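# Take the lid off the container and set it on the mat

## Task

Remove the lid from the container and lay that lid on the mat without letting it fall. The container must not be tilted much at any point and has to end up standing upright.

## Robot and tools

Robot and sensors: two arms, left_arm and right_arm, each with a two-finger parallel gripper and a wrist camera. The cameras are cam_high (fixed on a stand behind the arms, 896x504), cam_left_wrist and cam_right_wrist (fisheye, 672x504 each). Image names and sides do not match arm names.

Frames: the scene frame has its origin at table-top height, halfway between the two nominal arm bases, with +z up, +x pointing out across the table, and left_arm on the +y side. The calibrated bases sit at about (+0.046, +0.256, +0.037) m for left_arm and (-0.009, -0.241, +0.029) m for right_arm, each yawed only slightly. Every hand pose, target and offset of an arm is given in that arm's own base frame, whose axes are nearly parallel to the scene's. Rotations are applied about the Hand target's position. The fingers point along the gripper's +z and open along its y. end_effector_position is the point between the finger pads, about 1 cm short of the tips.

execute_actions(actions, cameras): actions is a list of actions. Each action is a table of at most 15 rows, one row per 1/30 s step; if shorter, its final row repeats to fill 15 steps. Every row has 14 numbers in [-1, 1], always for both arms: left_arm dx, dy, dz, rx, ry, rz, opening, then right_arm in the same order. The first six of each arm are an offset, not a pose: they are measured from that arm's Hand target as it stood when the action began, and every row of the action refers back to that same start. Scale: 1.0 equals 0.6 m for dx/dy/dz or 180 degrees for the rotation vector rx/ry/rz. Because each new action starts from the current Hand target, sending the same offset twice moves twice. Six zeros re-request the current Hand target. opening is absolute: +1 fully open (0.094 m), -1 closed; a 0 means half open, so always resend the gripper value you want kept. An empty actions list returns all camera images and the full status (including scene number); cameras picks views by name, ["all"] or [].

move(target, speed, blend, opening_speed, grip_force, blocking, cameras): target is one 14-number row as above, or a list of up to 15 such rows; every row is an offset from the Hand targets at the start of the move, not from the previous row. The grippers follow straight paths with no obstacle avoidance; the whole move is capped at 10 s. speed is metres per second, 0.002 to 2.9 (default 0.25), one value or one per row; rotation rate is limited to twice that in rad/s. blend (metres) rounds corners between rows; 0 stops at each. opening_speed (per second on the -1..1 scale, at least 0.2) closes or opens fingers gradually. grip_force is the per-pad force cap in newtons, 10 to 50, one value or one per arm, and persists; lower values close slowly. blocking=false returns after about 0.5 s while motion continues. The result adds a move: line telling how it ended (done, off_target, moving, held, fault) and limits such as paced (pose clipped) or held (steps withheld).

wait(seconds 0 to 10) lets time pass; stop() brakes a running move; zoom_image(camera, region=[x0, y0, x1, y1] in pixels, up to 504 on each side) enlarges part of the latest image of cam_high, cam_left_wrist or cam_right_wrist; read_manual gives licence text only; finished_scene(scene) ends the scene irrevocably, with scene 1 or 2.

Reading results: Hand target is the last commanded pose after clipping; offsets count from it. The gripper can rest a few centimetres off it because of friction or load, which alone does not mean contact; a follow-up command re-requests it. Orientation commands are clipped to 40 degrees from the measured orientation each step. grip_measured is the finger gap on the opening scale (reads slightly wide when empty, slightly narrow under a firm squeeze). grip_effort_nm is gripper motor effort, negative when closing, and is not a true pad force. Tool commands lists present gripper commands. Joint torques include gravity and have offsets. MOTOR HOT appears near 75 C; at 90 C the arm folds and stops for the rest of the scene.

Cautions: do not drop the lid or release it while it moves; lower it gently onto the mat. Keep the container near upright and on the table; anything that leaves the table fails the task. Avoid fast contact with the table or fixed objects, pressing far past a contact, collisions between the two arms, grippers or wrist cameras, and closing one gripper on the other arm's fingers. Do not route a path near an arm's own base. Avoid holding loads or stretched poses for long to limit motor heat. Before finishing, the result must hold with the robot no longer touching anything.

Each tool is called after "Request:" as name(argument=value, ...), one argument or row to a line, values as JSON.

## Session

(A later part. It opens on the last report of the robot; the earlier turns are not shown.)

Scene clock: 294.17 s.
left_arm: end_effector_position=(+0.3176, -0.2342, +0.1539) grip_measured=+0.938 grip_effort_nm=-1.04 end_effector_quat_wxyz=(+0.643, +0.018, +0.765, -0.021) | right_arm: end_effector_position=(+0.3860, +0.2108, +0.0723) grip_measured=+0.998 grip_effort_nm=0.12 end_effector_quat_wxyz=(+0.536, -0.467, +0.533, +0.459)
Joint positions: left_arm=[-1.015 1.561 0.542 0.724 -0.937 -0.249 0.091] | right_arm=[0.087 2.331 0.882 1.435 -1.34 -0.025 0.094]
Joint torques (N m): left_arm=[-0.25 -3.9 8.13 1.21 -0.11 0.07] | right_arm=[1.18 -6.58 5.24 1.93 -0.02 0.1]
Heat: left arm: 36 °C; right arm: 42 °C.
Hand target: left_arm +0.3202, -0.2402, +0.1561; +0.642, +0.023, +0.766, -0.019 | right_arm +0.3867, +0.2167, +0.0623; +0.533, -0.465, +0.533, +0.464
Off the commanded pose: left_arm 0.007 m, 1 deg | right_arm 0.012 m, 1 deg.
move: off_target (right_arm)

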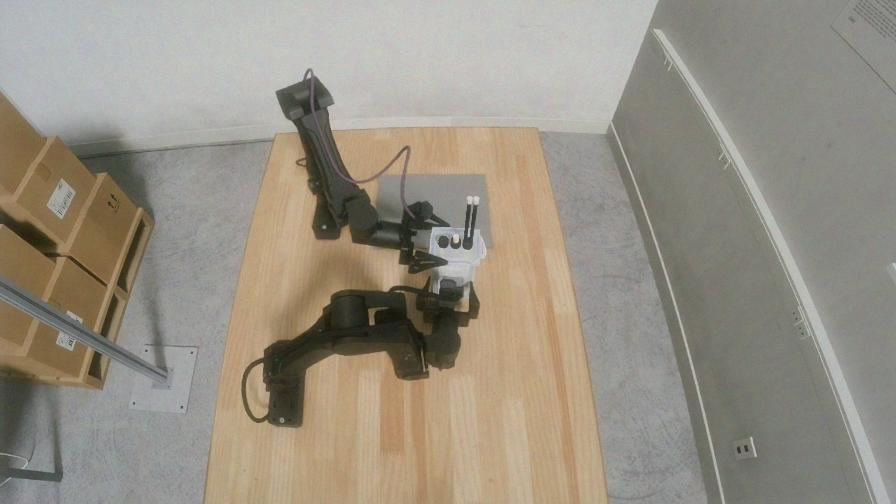

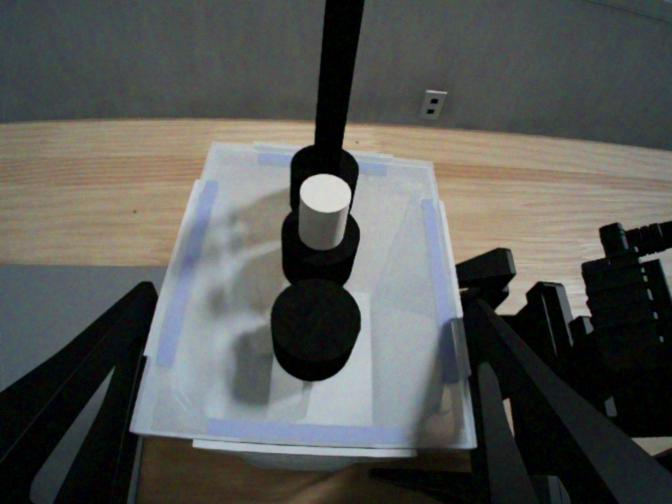

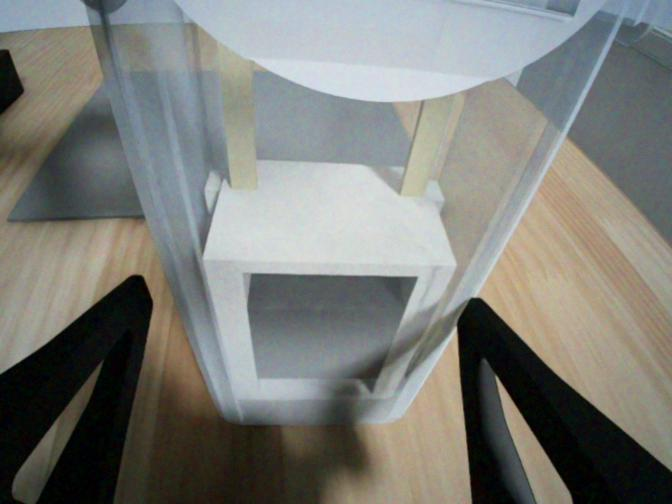

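Request:
move(
  target=[
    [0,0,0,0,0,0,0.72, 0.0,-0.03,0.0,0,0,0, 1],
    [0,0,0,0,0,0,0.72, 0.012,-0.03,0.0,0,0,0, 1],
  ],
  speed=0.06,
  cameras=["cam_right_wrist"],
)

Scene clock: 295.97 s.
left_arm: end_effector_position=(+0.3176, -0.2342, +0.1539) grip_measured=+0.938 grip_effort_nm=-1.04 end_effector_quat_wxyz=(+0.643, +0.018, +0.765, -0.021) | right_arm: end_effector_position=(+0.3931, +0.2006, +0.0741) grip_measured=+0.998 grip_effort_nm=0.12 end_effector_quat_wxyz=(+0.540, -0.470, +0.528, +0.456)
Joint positions: left_arm=[-1.015 1.561 0.542 0.724 -0.937 -0.249 0.091] | right_arm=[0.057 2.342 0.911 1.433 -1.371 -0.022 0.094]
Joint torques (N m): left_arm=[-0.25 -3.89 8.14 1.22 -0.11 0.07] | right_arm=[-0.44 -6.87 5.05 1.73 -0.22 0.05]
Heat: left arm: 36 °C; right arm: 42 °C.
Hand target: left_arm +0.3202, -0.2402, +0.1561; +0.642, +0.023, +0.766, -0.019 | right_arm +0.3939, +0.1987, +0.0623; +0.533, -0.465, +0.533, +0.464
Off the commanded pose: left_arm 0.007 m, 1 deg | right_arm 0.012 m, 1 deg.
move: off_target (right_arm)
Images, in order (width x height): cam_right_wrist 672x504.

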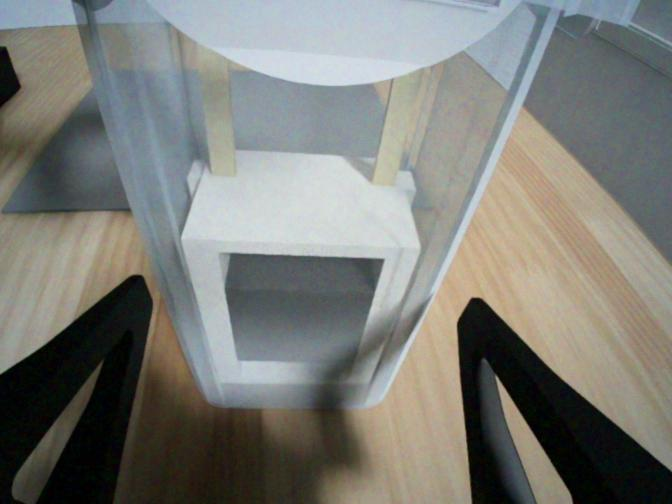

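Request:
move(
  target=[0,0,0,0,0,0,0.72, -0.008,0,-0.035,0,0,0, 1],
  speed=0.06,
  cameras=["cam_right_wrist"],
)

Scene clock: 297.33 s.
left_arm: end_effector_position=(+0.3176, -0.2342, +0.1539) grip_measured=+0.938 grip_effort_nm=-1.04 end_effector_quat_wxyz=(+0.643, +0.018, +0.765, -0.021) | right_arm: end_effector_position=(+0.3894, +0.2003, +0.0496) grip_measured=+0.998 grip_effort_nm=0.12 end_effector_quat_wxyz=(+0.526, -0.460, +0.542, +0.466)
Joint positions: left_arm=[-1.015 1.561 0.542 0.724 -0.937 -0.249 0.091] | right_arm=[0.057 2.408 0.911 1.442 -1.371 -0.032 0.094]
Joint torques (N m): left_arm=[-0.27 -3.89 8.14 1.22 -0.11 0.07] | right_arm=[-0.47 -6.95 4.7 2.06 -0.24 -0.12]
Heat: left arm: 37 °C; right arm: 43 °C.
Hand target: left_arm +0.3202, -0.2402, +0.1561; +0.642, +0.023, +0.766, -0.019 | right_arm +0.3891, +0.1987, +0.0413; +0.533, -0.465, +0.533, +0.464
Off the commanded pose: left_arm 0.007 m, 1 deg | right_arm 0.008 m, 1 deg.
move: done
Images, in order (width x height): cam_right_wrist 672x504.

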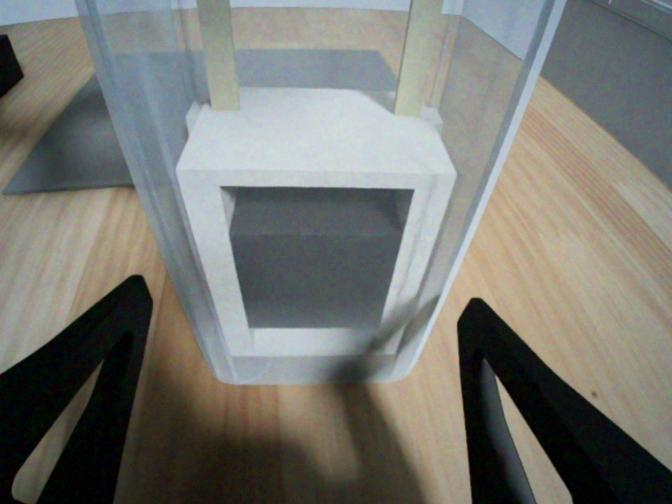

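Request:
move(
  target=[0,0,0,0,0,0,0.72, 0.004,0.034,0.0,0,0,0, 1],
  speed=0.05,
  cameras=["cam_right_wrist","cam_left_wrist"],
)

Scene clock: 298.33 s.
left_arm: end_effector_position=(+0.3176, -0.2340, +0.1540) grip_measured=+0.938 grip_effort_nm=-1.04 end_effector_quat_wxyz=(+0.643, +0.018, +0.765, -0.021) | right_arm: end_effector_position=(+0.3919, +0.2149, +0.0509) grip_measured=+0.998 grip_effort_nm=0.11 end_effector_quat_wxyz=(+0.530, -0.464, +0.538, +0.463)
Joint positions: left_arm=[-1.015 1.561 0.542 0.724 -0.939 -0.25 0.091] | right_arm=[0.096 2.414 0.929 1.445 -1.333 -0.033 0.094]
Joint torques (N m): left_arm=[-0.25 -3.88 8.14 1.22 -0.09 0.07] | right_arm=[0.83 -6.82 4.79 2.14 -0.03 0.1]
Heat: left arm: 37 °C; right arm: 43 °C.
Hand target: left_arm +0.3202, -0.2402, +0.1562; +0.642, +0.023, +0.766, -0.019 | right_arm +0.3915, +0.2191, +0.0414; +0.533, -0.465, +0.533, +0.464
Off the commanded pose: left_arm 0.007 m, 1 deg | right_arm 0.010 m, 1 deg.
move: done
Images, in order (width x height): cam_left_wrist 672x504, cam_right_wrist 672x504.

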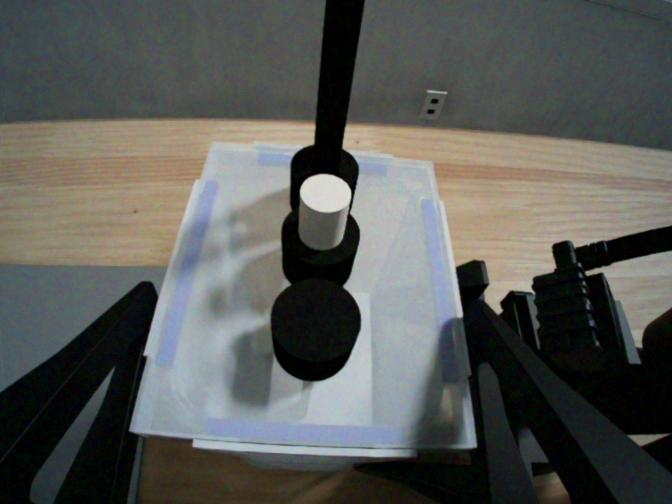

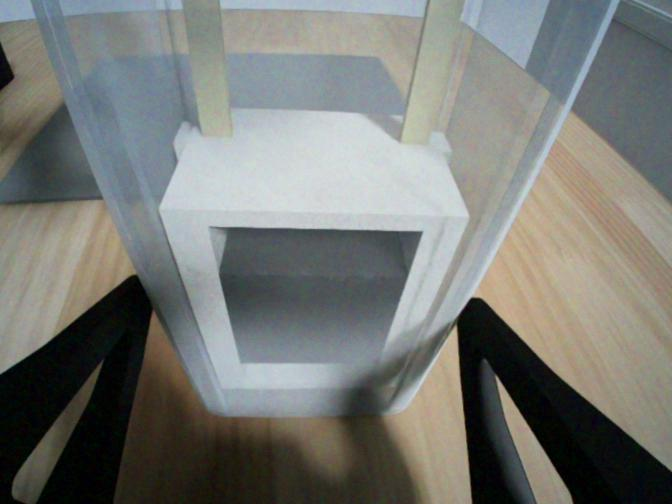

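Request:
move(
  target=[0,0,0,0,0,0,0.72, 0.0,0.018,0.0,0,0,0, 1],
  speed=0.05,
  cameras=["cam_right_wrist","cam_left_wrist"],
)

Scene clock: 299.47 s.
left_arm: end_effector_position=(+0.3178, -0.2316, +0.1540) grip_measured=+0.938 grip_effort_nm=-1.04 end_effector_quat_wxyz=(+0.644, +0.015, +0.765, -0.015) | right_arm: end_effector_position=(+0.3932, +0.2200, +0.0509) grip_measured=+0.999 grip_effort_nm=0.07 end_effector_quat_wxyz=(+0.532, -0.463, +0.539, +0.461)
Joint positions: left_arm=[-1.015 1.561 0.542 0.721 -0.952 -0.249 0.091] | right_arm=[0.11 2.416 0.933 1.447 -1.313 -0.031 0.094]
Joint torques (N m): left_arm=[-0.28 -3.9 8.13 1.23 0.03 0.06] | right_arm=[2 -6.74 5.01 2.17 0.06 0.14]
Heat: left arm: 37 °C; right arm: 43 °C.
Hand target: left_arm +0.3202, -0.2402, +0.1561; +0.642, +0.023, +0.766, -0.019 | right_arm +0.3915, +0.2298, +0.0413; +0.533, -0.465, +0.533, +0.464
Off the commanded pose: left_arm 0.009 m, 1 deg | right_arm 0.014 m, 1 deg.
move: off_target (right_arm)
Images, in order (width x height): cam_left_wrist 672x504, cam_right_wrist 672x504.

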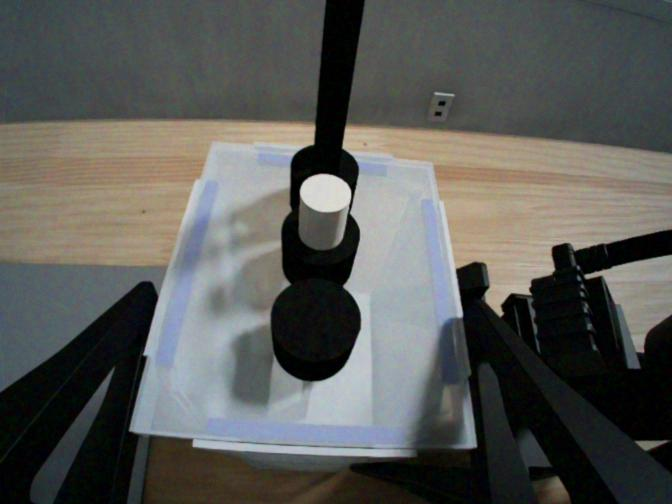

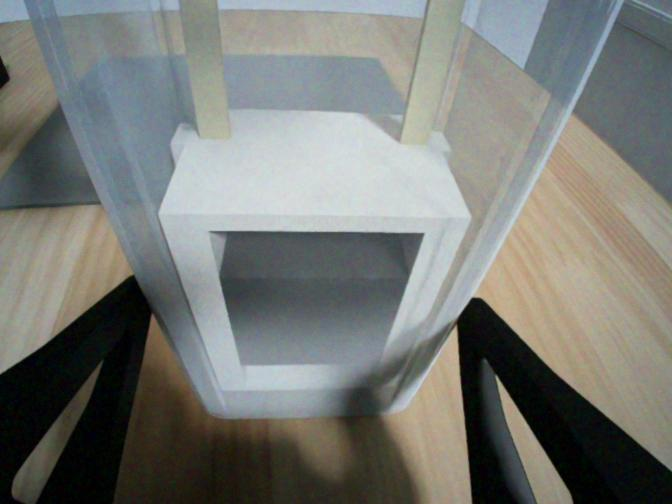

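Request:
move(
  target=[
    [0,0,0,0,0,0,1, 0,-0.2,0.02,0,0,0, 1],
    [-0.045,0.002,-0.008,0,0,0,1, 0.0,-0.2,0.175,0.0684,0.4956,0, 0.17],
  ],
  speed=0.12,
  cameras=["cam_right_wrist","cam_left_wrist","cam_high"],
)

Scene clock: 310.57 s.
left_arm: end_effector_position=(+0.2989, -0.2430, +0.1543) grip_measured=+0.998 grip_effort_nm=0.08 end_effector_quat_wxyz=(+0.645, +0.018, +0.764, -0.020) | right_arm: end_effector_position=(+0.3946, +0.1096, +0.1346) grip_measured=+0.172 grip_effort_nm=-0.09 end_effector_quat_wxyz=(+0.050, +0.077, +0.702, +0.706)
Joint positions: left_arm=[-1.095 1.553 0.542 0.686 -1.017 -0.285 0.094] | right_arm=[-0.188 2.085 0.907 1.027 -1.578 1.458 0.055]
Joint torques (N m): left_arm=[-0.79 -6.31 3.93 1.24 -0.16 -0.09] | right_arm=[0.06 -11.56 4.57 1.66 -0.26 0]
Heat: left arm: 37 °C; right arm: 43 °C.
Hand target: left_arm +0.2932, -0.2390, +0.1514; +0.642, +0.023, +0.766, -0.019 | right_arm +0.3915, +0.1099, +0.1463; +0.048, +0.048, +0.705, +0.706
Off the commanded pose: left_arm 0.008 m, 1 deg | right_arm 0.012 m, 3 deg.
joint sent to its limit (right arm) — joint 5 (wrist yaw), lower limit. The joint targets still meet the commanded pose.
move: off_target (right_arm); target 2's new opening was sent with right_arm's hand 0.012 m and 3 deg from that target

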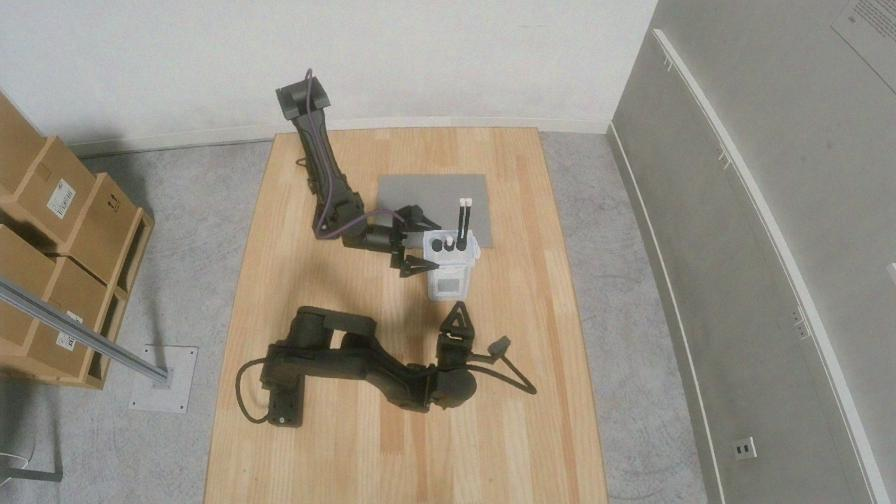

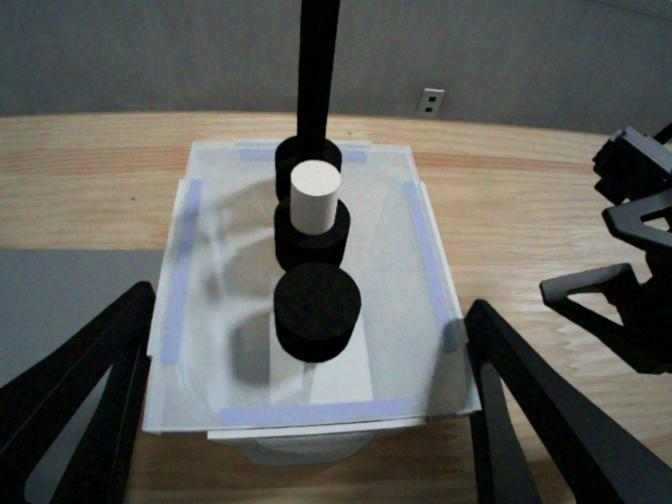

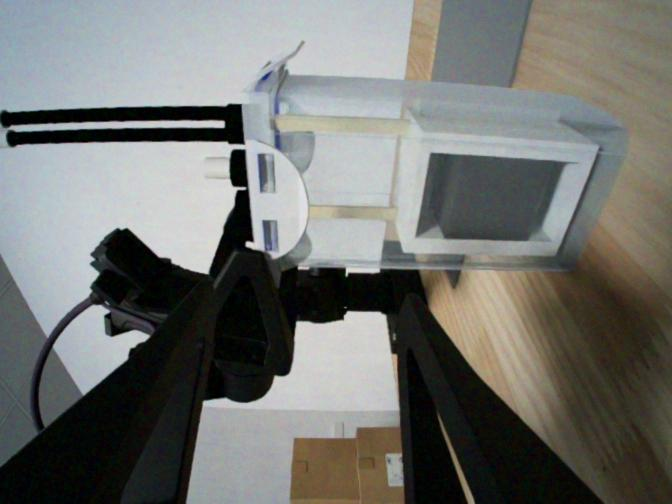

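Request:
move(
  target=[-0.022,-0.004,-0.018,0,0,0,1, 0,0,0,0,0,0, 0.17],
  speed=0.08,
  cameras=["cam_right_wrist","cam_left_wrist"],
)

Scene clock: 311.80 s.
left_arm: end_effector_position=(+0.2852, -0.2439, +0.1515) grip_measured=+0.998 grip_effort_nm=0.07 end_effector_quat_wxyz=(+0.650, +0.011, +0.760, -0.023) | right_arm: end_effector_position=(+0.3946, +0.1096, +0.1346) grip_measured=+0.172 grip_effort_nm=-0.09 end_effector_quat_wxyz=(+0.050, +0.077, +0.702, +0.706)
Joint positions: left_arm=[-1.146 1.553 0.516 0.708 -1.072 -0.313 0.094] | right_arm=[-0.188 2.085 0.907 1.027 -1.578 1.458 0.055]
Joint torques (N m): left_arm=[-0.77 -4.46 3.74 1.19 -0.09 -0.18] | right_arm=[0.12 -11.55 4.62 1.65 -0.23 0.01]
Heat: left arm: 37 °C; right arm: 43 °C.
Hand target: left_arm +0.2799, -0.2413, +0.1405; +0.642, +0.023, +0.766, -0.019 | right_arm +0.3915, +0.1099, +0.1463; +0.048, +0.048, +0.705, +0.706
Off the commanded pose: left_arm 0.012 m, 2 deg | right_arm 0.012 m, 3 deg.
joint sent to its limit (right arm) — joint 5 (wrist yaw), lower limit. The joint targets still meet the commanded pose.
move: off_target (left_arm, right_arm)
Images, in order (width x height): cam_left_wrist 672x504, cam_right_wrist 672x504.

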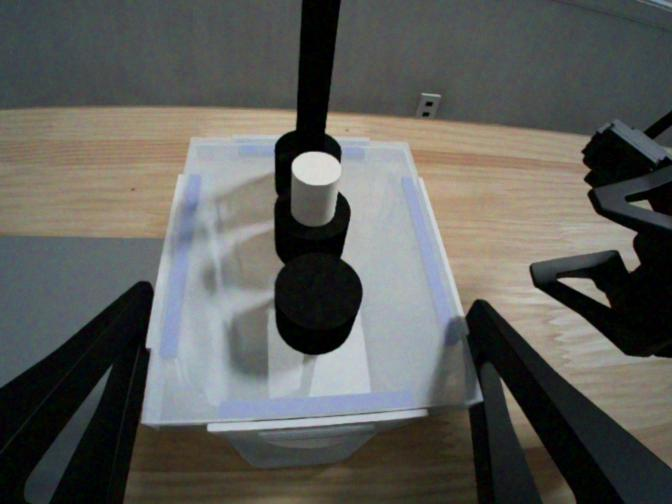

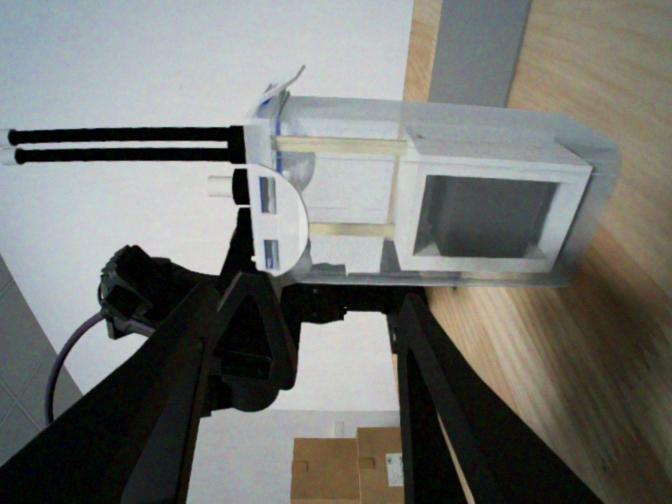

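Request:
move(
  target=[
    [0,0,0.07,0,0,0,1, 0,0,0,0,0,0, 0.17],
    [-0.025,0.0,0.07,0,0,0,1, 0,0,0,0,0,0, 0.17],
  ],
  speed=0.08,
  cameras=["cam_right_wrist","cam_left_wrist"],
)

Scene clock: 314.27 s.
left_arm: end_effector_position=(+0.2649, -0.2409, +0.1736) grip_measured=+0.998 grip_effort_nm=0.07 end_effector_quat_wxyz=(+0.639, +0.033, +0.768, -0.015) | right_arm: end_effector_position=(+0.3946, +0.1096, +0.1346) grip_measured=+0.172 grip_effort_nm=-0.09 end_effector_quat_wxyz=(+0.050, +0.077, +0.702, +0.706)
Joint positions: left_arm=[-1.208 1.395 0.55 0.426 -1.107 -0.36 0.094] | right_arm=[-0.188 2.085 0.907 1.027 -1.578 1.458 0.055]
Joint torques (N m): left_arm=[-0.29 -4.94 7.99 1.05 -0.31 -0.13] | right_arm=[0.02 -11.45 4.66 1.65 -0.24 -0.01]
Heat: left arm: 37 °C; right arm: 42 °C.
Hand target: left_arm +0.2650, -0.2413, +0.1825; +0.642, +0.023, +0.766, -0.019 | right_arm +0.3915, +0.1099, +0.1463; +0.048, +0.048, +0.705, +0.706
Off the commanded pose: left_arm 0.009 m, 1 deg | right_arm 0.012 m, 3 deg.
joint sent to its limit (right arm) — joint 5 (wrist yaw), lower limit. The joint targets still meet the commanded pose.
move: off_target (right_arm)
Images, in order (width x height): cam_left_wrist 672x504, cam_right_wrist 672x504.

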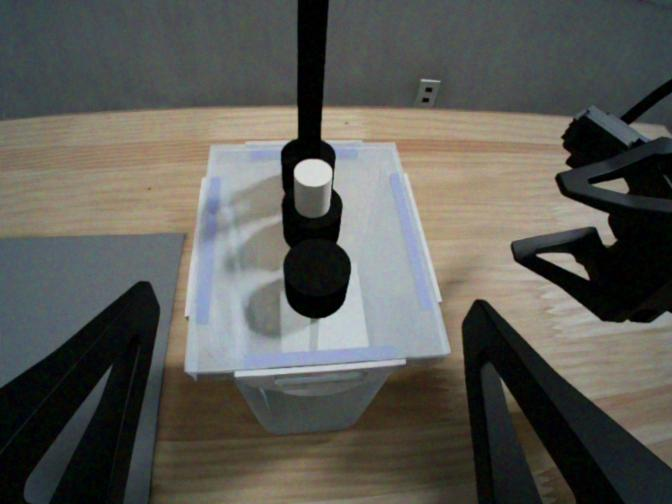

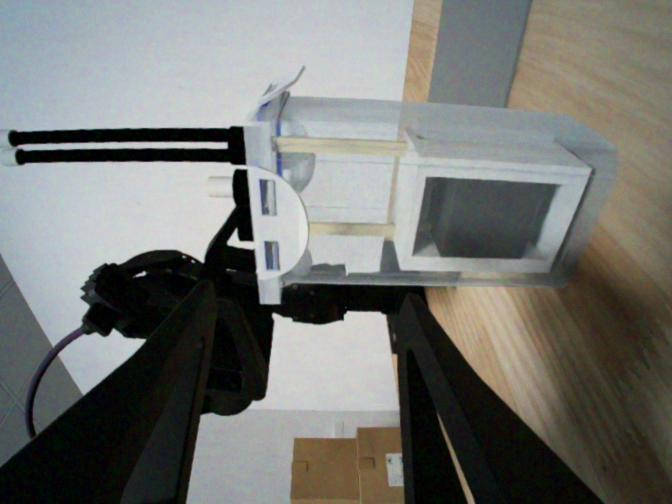

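Request:
move(
  target=[0.012,-0.009,0.0,0,0,0.028,1, 0,0,0,0,0,0, 0.17],
  speed=0.08,
  cameras=["cam_left_wrist"],
)

Scene clock: 316.10 s.
left_arm: end_effector_position=(+0.2714, -0.2429, +0.1778) grip_measured=+0.998 grip_effort_nm=0.07 end_effector_quat_wxyz=(+0.642, -0.006, +0.767, +0.007) | right_arm: end_effector_position=(+0.3946, +0.1096, +0.1346) grip_measured=+0.172 grip_effort_nm=-0.09 end_effector_quat_wxyz=(+0.050, +0.077, +0.702, +0.706)
Joint positions: left_arm=[-1.21 1.459 0.639 0.328 -1.187 -0.457 0.094] | right_arm=[-0.188 2.085 0.907 1.027 -1.578 1.458 0.055]
Joint torques (N m): left_arm=[-0.4 -3.62 8.84 0.98 -0.39 -0.13] | right_arm=[0.02 -11.54 4.55 1.64 -0.24 0.01]
Heat: left arm: 37 °C; right arm: 42 °C.
Hand target: left_arm +0.2722, -0.2468, +0.1826; +0.643, -0.011, +0.766, +0.009 | right_arm +0.3915, +0.1099, +0.1463; +0.048, +0.048, +0.705, +0.706
Off the commanded pose: left_arm 0.006 m, 1 deg | right_arm 0.012 m, 3 deg.
joint sent to its limit (right arm) — joint 5 (wrist yaw), lower limit. The joint targets still meet the commanded pose.
move: off_target (right_arm)
Images, in order (width x height): cam_left_wrist 672x504.

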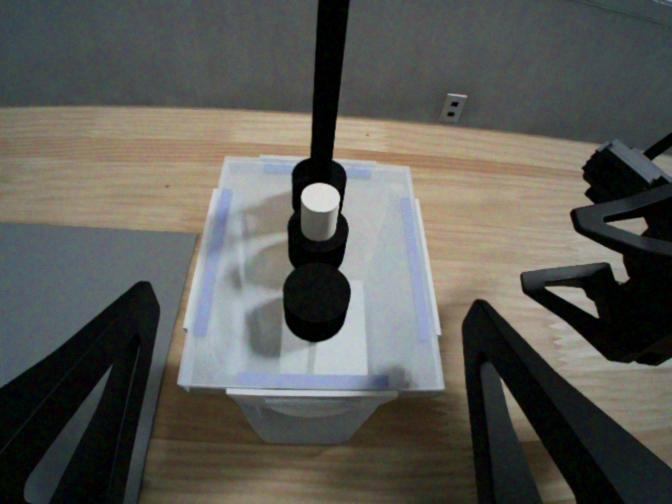

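Request:
move(
  target=[-0.004,-0.004,-0.05,0,0,0.0,1, 0,0,0,0,0,0, 0.17],
  speed=0.06,
  cameras=["cam_left_wrist"],
)

Scene clock: 317.57 s.
left_arm: end_effector_position=(+0.2728, -0.2520, +0.1649) grip_measured=+0.998 grip_effort_nm=0.07 end_effector_quat_wxyz=(+0.647, -0.020, +0.762, +0.002) | right_arm: end_effector_position=(+0.3946, +0.1096, +0.1346) grip_measured=+0.172 grip_effort_nm=-0.09 end_effector_quat_wxyz=(+0.050, +0.077, +0.702, +0.706)
Joint positions: left_arm=[-1.221 1.546 0.639 0.429 -1.212 -0.477 0.094] | right_arm=[-0.188 2.085 0.907 1.027 -1.578 1.458 0.055]
Joint torques (N m): left_arm=[-0.43 -3.86 4.23 1.18 -0.22 -0.17] | right_arm=[0.02 -11.52 4.6 1.66 -0.24 0]
Heat: left arm: 37 °C; right arm: 42 °C.
Hand target: left_arm +0.2698, -0.2492, +0.1526; +0.643, -0.011, +0.766, +0.009 | right_arm +0.3915, +0.1099, +0.1463; +0.048, +0.048, +0.705, +0.706
Off the commanded pose: left_arm 0.013 m, 2 deg | right_arm 0.012 m, 3 deg.
joint sent to its limit (right arm) — joint 5 (wrist yaw), lower limit. The joint targets still meet the commanded pose.
move: off_target (left_arm, right_arm)
Images, in order (width x height): cam_left_wrist 672x504.

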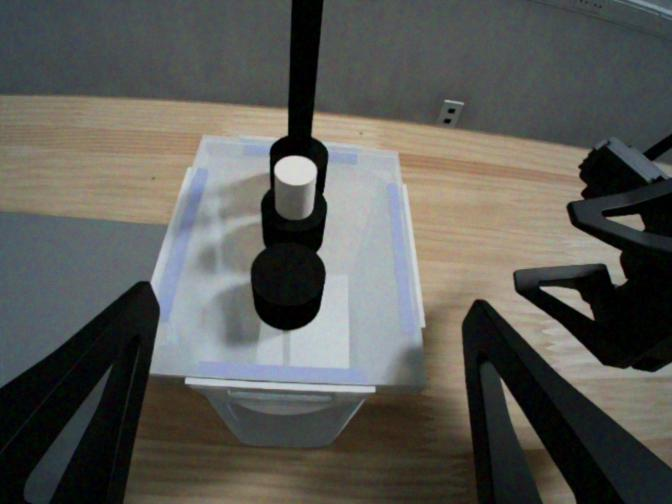

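Request:
move(
  target=[-0.0,0.012,0.0,0,0,0.005,1, 0,0,0,0,0,0, 0.17],
  speed=0.06,
  cameras=["cam_left_wrist"],
)

Scene clock: 318.60 s.
left_arm: end_effector_position=(+0.2725, -0.2498, +0.1640) grip_measured=+0.998 grip_effort_nm=0.07 end_effector_quat_wxyz=(+0.648, -0.023, +0.761, +0.004) | right_arm: end_effector_position=(+0.3946, +0.1096, +0.1346) grip_measured=+0.172 grip_effort_nm=-0.09 end_effector_quat_wxyz=(+0.050, +0.077, +0.702, +0.706)
Joint positions: left_arm=[-1.221 1.546 0.633 0.433 -1.22 -0.479 0.094] | right_arm=[-0.188 2.085 0.907 1.027 -1.578 1.458 0.055]
Joint torques (N m): left_arm=[0.03 -4.92 3.7 1.03 -0.23 -0.26] | right_arm=[0.02 -11.55 4.68 1.67 -0.23 -0.01]
Heat: left arm: 37 °C; right arm: 42 °C.
Hand target: left_arm +0.2698, -0.2419, +0.1525; +0.642, -0.017, +0.766, +0.014 | right_arm +0.3915, +0.1099, +0.1463; +0.048, +0.048, +0.705, +0.706
Off the commanded pose: left_arm 0.014 m, 2 deg | right_arm 0.012 m, 3 deg.
joint sent to its limit (right arm) — joint 5 (wrist yaw), lower limit. The joint targets still meet the commanded pose.
move: off_target (left_arm, right_arm)
Images, in order (width x height): cam_left_wrist 672x504.

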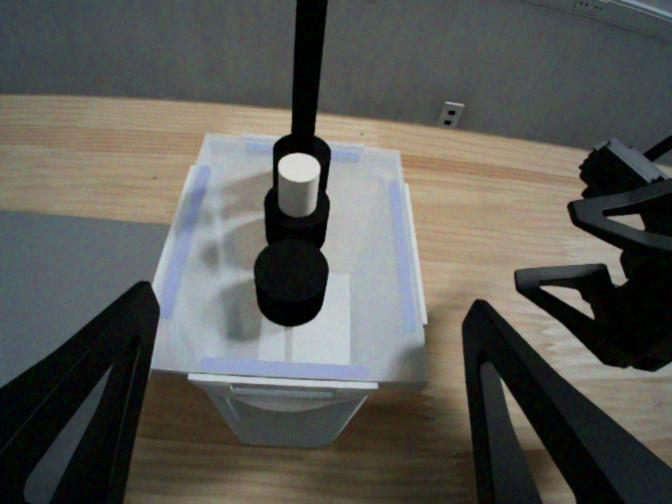

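Request:
move(
  target=[-0.0,0.012,0.0,0,0,0.0,1, 0,0,0,0,0,0, 0.17],
  speed=0.06,
  cameras=["cam_left_wrist"],
)

Scene clock: 319.70 s.
left_arm: end_effector_position=(+0.2713, -0.2420, +0.1586) grip_measured=+0.998 grip_effort_nm=0.07 end_effector_quat_wxyz=(+0.646, -0.021, +0.763, +0.005) | right_arm: end_effector_position=(+0.3946, +0.1096, +0.1346) grip_measured=+0.172 grip_effort_nm=-0.09 end_effector_quat_wxyz=(+0.050, +0.077, +0.702, +0.706)
Joint positions: left_arm=[-1.215 1.53 0.597 0.447 -1.212 -0.48 0.094] | right_arm=[-0.188 2.085 0.907 1.027 -1.578 1.458 0.055]
Joint torques (N m): left_arm=[0.27 -5.41 4.26 1.02 -0.23 -0.12] | right_arm=[0.08 -11.58 4.53 1.65 -0.24 0]
Heat: left arm: 37 °C; right arm: 42 °C.
Hand target: left_arm +0.2698, -0.2347, +0.1525; +0.642, -0.017, +0.766, +0.014 | right_arm +0.3915, +0.1099, +0.1463; +0.048, +0.048, +0.705, +0.706
Off the commanded pose: left_arm 0.010 m, 1 deg | right_arm 0.012 m, 3 deg.
joint sent to its limit (right arm) — joint 5 (wrist yaw), lower limit. The joint targets still meet the commanded pose.
move: off_target (right_arm)
Images, in order (width x height): cam_left_wrist 672x504.

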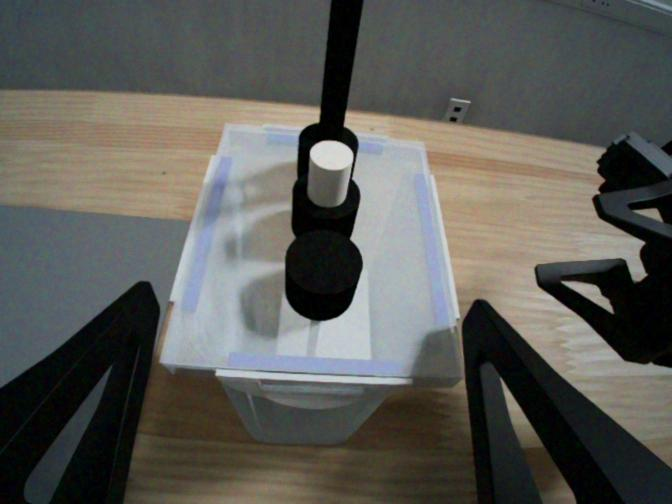

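Request:
move(
  target=[0.0,-0.003,-0.022,0,0,0.0,1, 0,0,0,0,0,0, 0.17],
  speed=0.05,
  cameras=["cam_left_wrist"],
)

Scene clock: 321.00 s.
left_arm: end_effector_position=(+0.2713, -0.2420, +0.1497) grip_measured=+0.998 grip_effort_nm=0.07 end_effector_quat_wxyz=(+0.646, -0.023, +0.763, +0.004) | right_arm: end_effector_position=(+0.3946, +0.1096, +0.1346) grip_measured=+0.172 grip_effort_nm=-0.09 end_effector_quat_wxyz=(+0.050, +0.077, +0.702, +0.706)
Joint positions: left_arm=[-1.215 1.56 0.579 0.493 -1.211 -0.485 0.094] | right_arm=[-0.188 2.085 0.907 1.027 -1.578 1.458 0.055]
Joint torques (N m): left_arm=[0.08 -3.92 4.05 1.19 -0.27 -0.12] | right_arm=[0.03 -11.47 4.51 1.66 -0.26 0]
Heat: left arm: 37 °C; right arm: 42 °C.
Hand target: left_arm +0.2698, -0.2365, +0.1393; +0.643, -0.017, +0.766, +0.014 | right_arm +0.3915, +0.1099, +0.1463; +0.048, +0.048, +0.705, +0.706
Off the commanded pose: left_arm 0.012 m, 1 deg | right_arm 0.012 m, 3 deg.
joint sent to its limit (right arm) — joint 5 (wrist yaw), lower limit. The joint targets still meet the commanded pose.
move: off_target (left_arm, right_arm)
Images, in order (width x height): cam_left_wrist 672x504.

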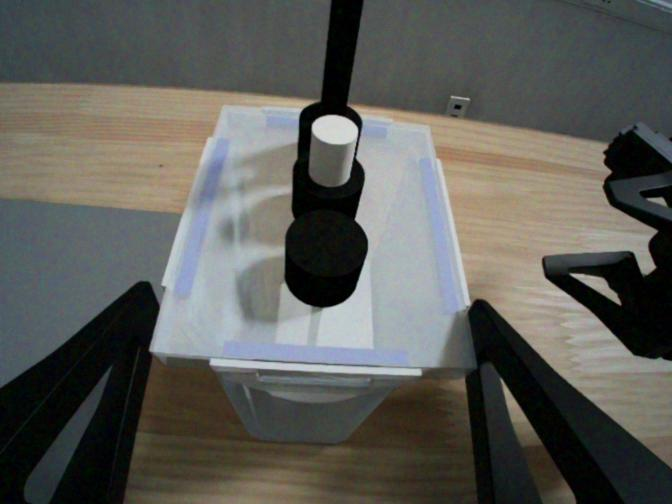

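Request:
move(
  target=[0.0,0.0,0.0,0,0,0.0,0.5, 0,0,0,0,0,0, 0.17],
  opening_speed=0.3,
  cameras=["cam_left_wrist","cam_right_wrist"],
)

Scene clock: 323.07 s.
left_arm: end_effector_position=(+0.2713, -0.2428, +0.1497) grip_measured=+0.863 grip_effort_nm=-1.04 end_effector_quat_wxyz=(+0.646, -0.022, +0.763, +0.002) | right_arm: end_effector_position=(+0.3946, +0.1096, +0.1346) grip_measured=+0.172 grip_effort_nm=-0.09 end_effector_quat_wxyz=(+0.050, +0.077, +0.702, +0.706)
Joint positions: left_arm=[-1.215 1.56 0.579 0.495 -1.207 -0.485 0.088] | right_arm=[-0.188 2.085 0.907 1.027 -1.578 1.458 0.055]
Joint torques (N m): left_arm=[0.06 -3.9 4.03 1.18 -0.3 -0.11] | right_arm=[0.01 -11.51 4.66 1.65 -0.23 0.01]
Heat: left arm: 37 °C; right arm: 42 °C.
Hand target: left_arm +0.2698, -0.2365, +0.1393; +0.642, -0.017, +0.766, +0.014 | right_arm +0.3915, +0.1099, +0.1463; +0.048, +0.048, +0.705, +0.706
Off the commanded pose: left_arm 0.012 m, 2 deg | right_arm 0.012 m, 3 deg.
joint sent to its limit (right arm) — joint 5 (wrist yaw), lower limit. The joint targets still meet the commanded pose.
move: off_target (left_arm, right_arm)
Images, in order (width x height): cam_left_wrist 672x504, cam_right_wrist 672x504.

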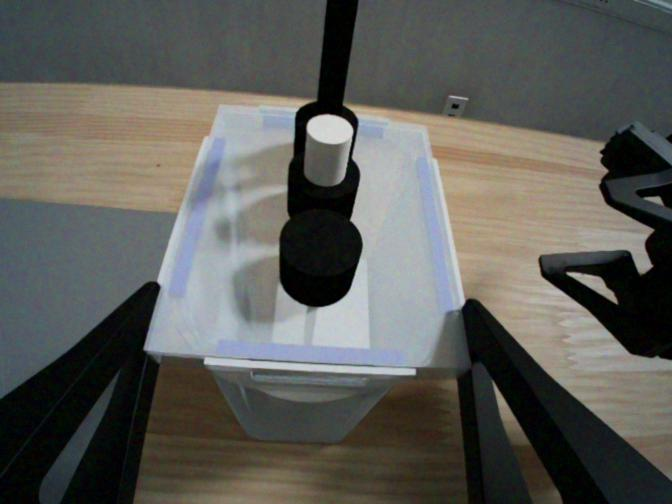

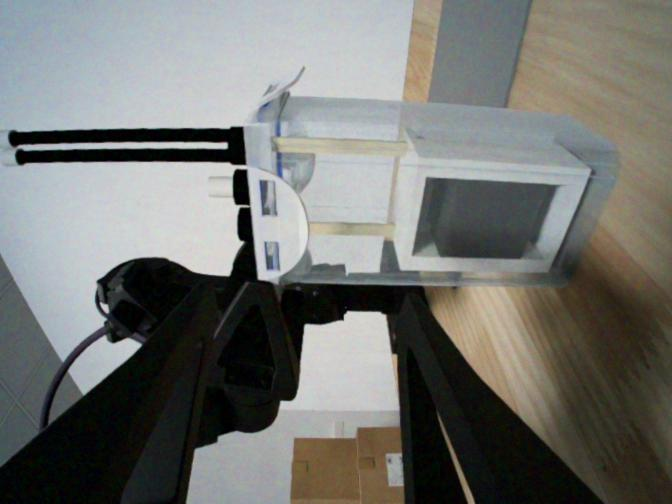

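Request:
move(
  target=[0.0,0.0,0.0,0,0,0.0,0.5, -0.046,0.097,0.02,0,0,0.028, 0.17],
  speed=0.08,
  cameras=["cam_high","cam_right_wrist"],
)

Request:
zoom_image(
  camera="cam_high",
  region=[400, 210, 500, 310],
)

Scene clock: 325.23 s.
left_arm: end_effector_position=(+0.2713, -0.2428, +0.1497) grip_measured=+0.863 grip_effort_nm=-1.04 end_effector_quat_wxyz=(+0.646, -0.022, +0.763, +0.002) | right_arm: end_effector_position=(+0.3680, +0.1665, +0.1495) grip_measured=+0.172 grip_effort_nm=-0.09 end_effector_quat_wxyz=(+0.007, +0.025, +0.707, +0.707)
Joint positions: left_arm=[-1.215 1.56 0.579 0.495 -1.207 -0.485 0.088] | right_arm=[-0.041 2.02 0.874 1.027 -1.567 1.477 0.055]
Joint torques (N m): left_arm=[0.09 -3.89 4.03 1.18 -0.3 -0.11] | right_arm=[0.39 -11.28 3.81 1.63 -0.09 -0.02]
Heat: left arm: 37 °C; right arm: 43 °C.
Hand target: left_arm +0.2698, -0.2365, +0.1393; +0.642, -0.017, +0.766, +0.014 | right_arm +0.3640, +0.1680, +0.1583; +0.017, +0.017, +0.707, +0.707
Off the commanded pose: left_arm 0.012 m, 2 deg | right_arm 0.010 m, 1 deg.
move: off_target (left_arm)
Images, in order (width x height): cam_high 896x504, cam_right_wrist 672x504.

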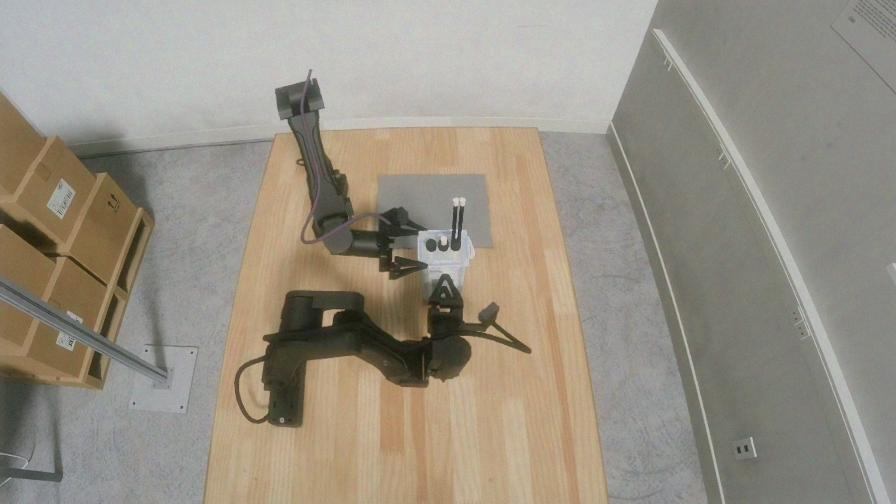

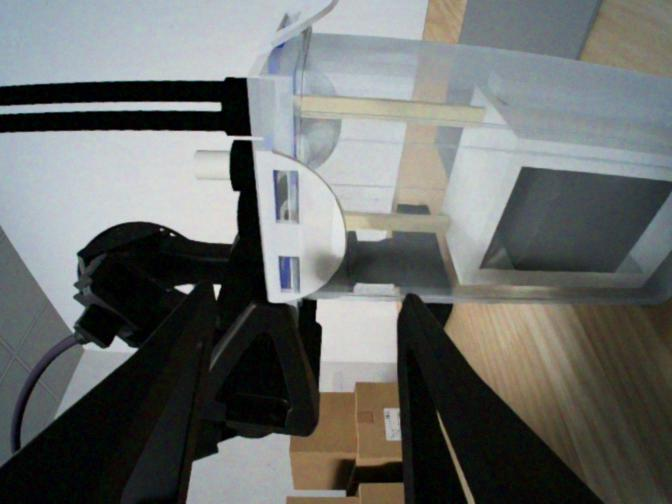

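Scaled by 5.040 from the camera's 896x504 image, which has a finer 1280x720 frame.

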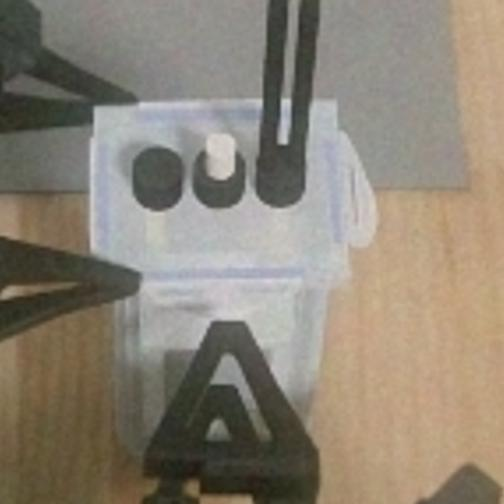

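Request:
move(
  target=[0.0,0.0,0.0,0,0,0.0,0.5, 0.0,0.03,0.0,0,0,0, 0.17],
  speed=0.05,
  cameras=["cam_high","cam_right_wrist"],
)

Request:
zoom_image(
  camera="cam_high",
  region=[400, 210, 500, 310],
)

Scene clock: 326.73 s.
left_arm: end_effector_position=(+0.2713, -0.2428, +0.1497) grip_measured=+0.863 grip_effort_nm=-1.04 end_effector_quat_wxyz=(+0.646, -0.022, +0.763, +0.002) | right_arm: end_effector_position=(+0.3683, +0.1845, +0.1496) grip_measured=+0.172 grip_effort_nm=-0.09 end_effector_quat_wxyz=(+0.005, +0.027, +0.709, +0.705)
Joint positions: left_arm=[-1.215 1.56 0.579 0.495 -1.207 -0.485 0.088] | right_arm=[0.009 2.02 0.874 1.042 -1.517 1.499 0.055]
Joint torques (N m): left_arm=[0.08 -3.92 4.03 1.18 -0.3 -0.11] | right_arm=[0.4 -11.08 3.73 1.78 -0.11 -0.01]
Heat: left arm: 37 °C; right arm: 43 °C.
Hand target: left_arm +0.2698, -0.2365, +0.1393; +0.642, -0.017, +0.766, +0.014 | right_arm +0.3639, +0.1861, +0.1583; +0.017, +0.017, +0.707, +0.707
Off the commanded pose: left_arm 0.012 m, 2 deg | right_arm 0.010 m, 2 deg.
move: off_target (left_arm)
Images, in order (width x height): cam_high 896x504, cam_right_wrist 672x504.

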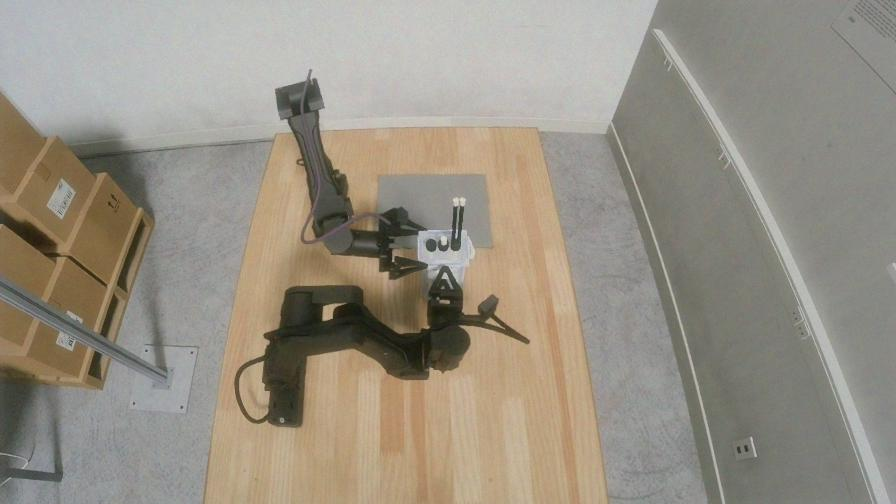

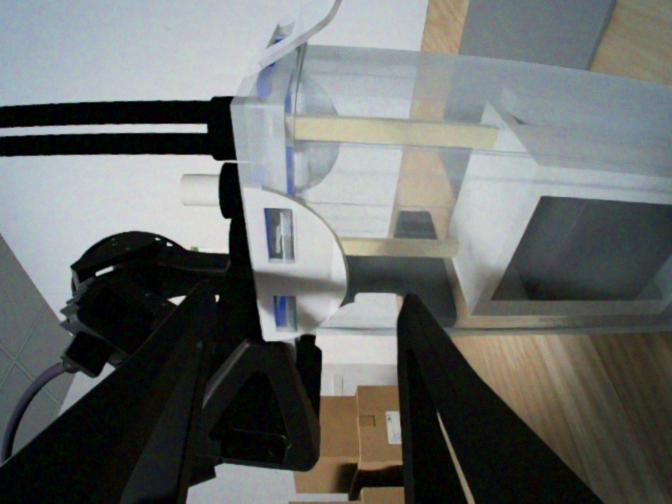

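Scaled by 5.040 from the camera's 896x504 image, which has a finer 1280x720 frame.

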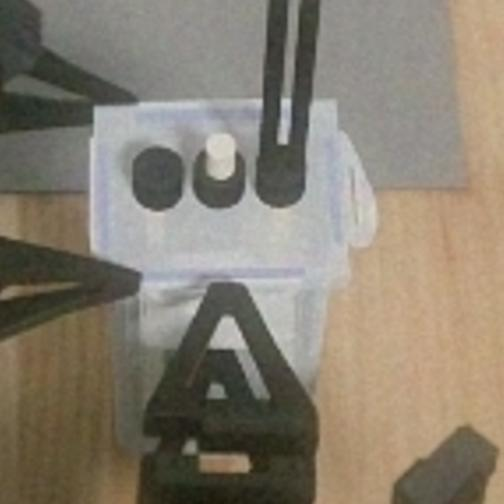

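Request:
move(
  target=[0.0,0.0,0.0,0,0,0.0,0.5, 0.0,0.02,0.0,0,0,0, 0.17],
  speed=0.05,
  cameras=["cam_high","cam_right_wrist"],
)

Request:
zoom_image(
  camera="cam_high",
  region=[400, 210, 500, 310],
)

Scene clock: 328.17 s.
left_arm: end_effector_position=(+0.2713, -0.2428, +0.1497) grip_measured=+0.863 grip_effort_nm=-1.04 end_effector_quat_wxyz=(+0.646, -0.022, +0.763, +0.002) | right_arm: end_effector_position=(+0.3684, +0.1963, +0.1527) grip_measured=+0.172 grip_effort_nm=-0.09 end_effector_quat_wxyz=(+0.008, +0.025, +0.709, +0.705)
Joint positions: left_arm=[-1.215 1.56 0.579 0.495 -1.207 -0.485 0.088] | right_arm=[0.042 2.02 0.874 1.085 -1.483 1.534 0.055]
Joint torques (N m): left_arm=[0.05 -3.9 4.03 1.18 -0.3 -0.11] | right_arm=[0.36 -10.48 3.71 1.77 -0.02 -0.01]
Heat: left arm: 37 °C; right arm: 44 °C.
Hand target: left_arm +0.2698, -0.2365, +0.1393; +0.642, -0.017, +0.766, +0.014 | right_arm +0.3639, +0.1981, +0.1583; +0.017, +0.017, +0.707, +0.707
Off the commanded pose: left_arm 0.012 m, 2 deg | right_arm 0.007 m, 1 deg.
move: off_target (left_arm)
Images, in order (width x height): cam_high 896x504, cam_right_wrist 672x504.

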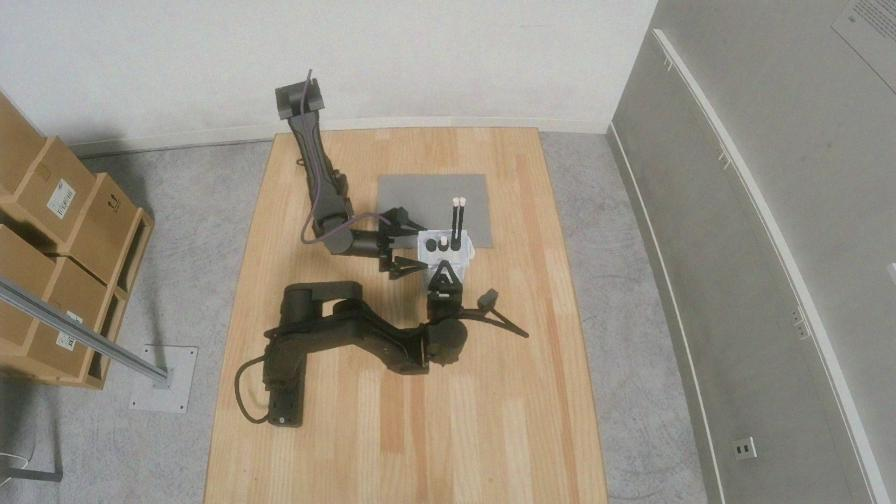

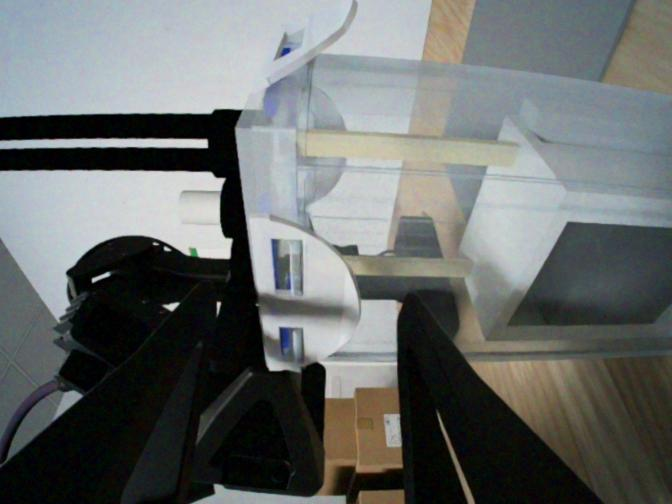

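Scaled by 5.040 from the camera's 896x504 image, which has a finer 1280x720 frame.

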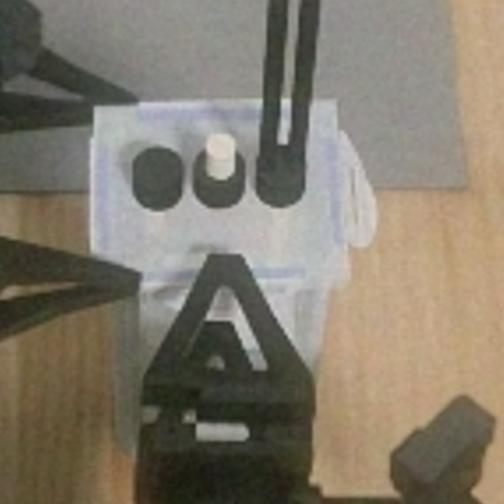

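Request:
move(
  target=[0.0,0.0,0.0,0,0,0.0,0.5, 0.0,0.0,0.0,0,0,0, -0.5],
  opening_speed=0.4,
  grip_force=[50, 40],
  cameras=["cam_right_wrist"],
)

Scene clock: 330.33 s.
left_arm: end_effector_position=(+0.2713, -0.2428, +0.1497) grip_measured=+0.863 grip_effort_nm=-1.04 end_effector_quat_wxyz=(+0.646, -0.022, +0.763, +0.002) | right_arm: end_effector_position=(+0.3684, +0.1963, +0.1529) grip_measured=-0.413 grip_effort_nm=-0.83 end_effector_quat_wxyz=(+0.008, +0.024, +0.709, +0.705)
Joint positions: left_arm=[-1.215 1.56 0.579 0.495 -1.207 -0.485 0.088] | right_arm=[0.042 2.02 0.874 1.088 -1.483 1.535 0.028]
Joint torques (N m): left_arm=[0.09 -3.9 4.04 1.19 -0.3 -0.11] | right_arm=[0.47 -10.47 3.77 1.74 -0.02 -0.01]
Heat: left arm: 37 °C; right arm: 44 °C.
Hand target: left_arm +0.2698, -0.2365, +0.1393; +0.642, -0.017, +0.766, +0.014 | right_arm +0.3640, +0.1981, +0.1583; +0.017, +0.017, +0.708, +0.706
Off the commanded pose: left_arm 0.012 m, 2 deg | right_arm 0.007 m, 1 deg.
grip_force (N): 50, 40
move: off_target (left_arm)
Images, in order (width x height): cam_right_wrist 672x504.

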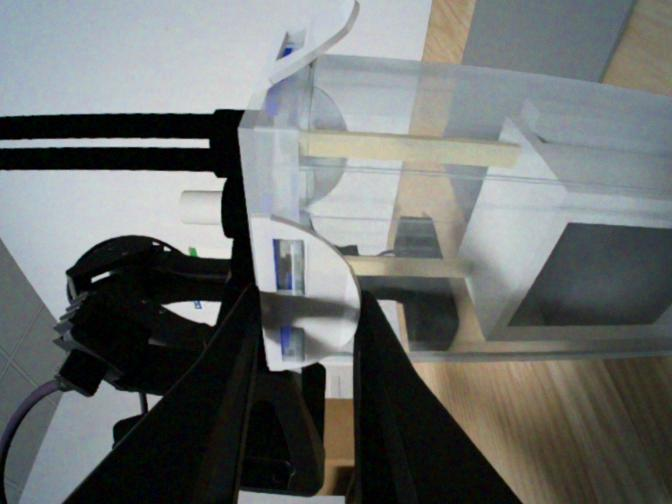

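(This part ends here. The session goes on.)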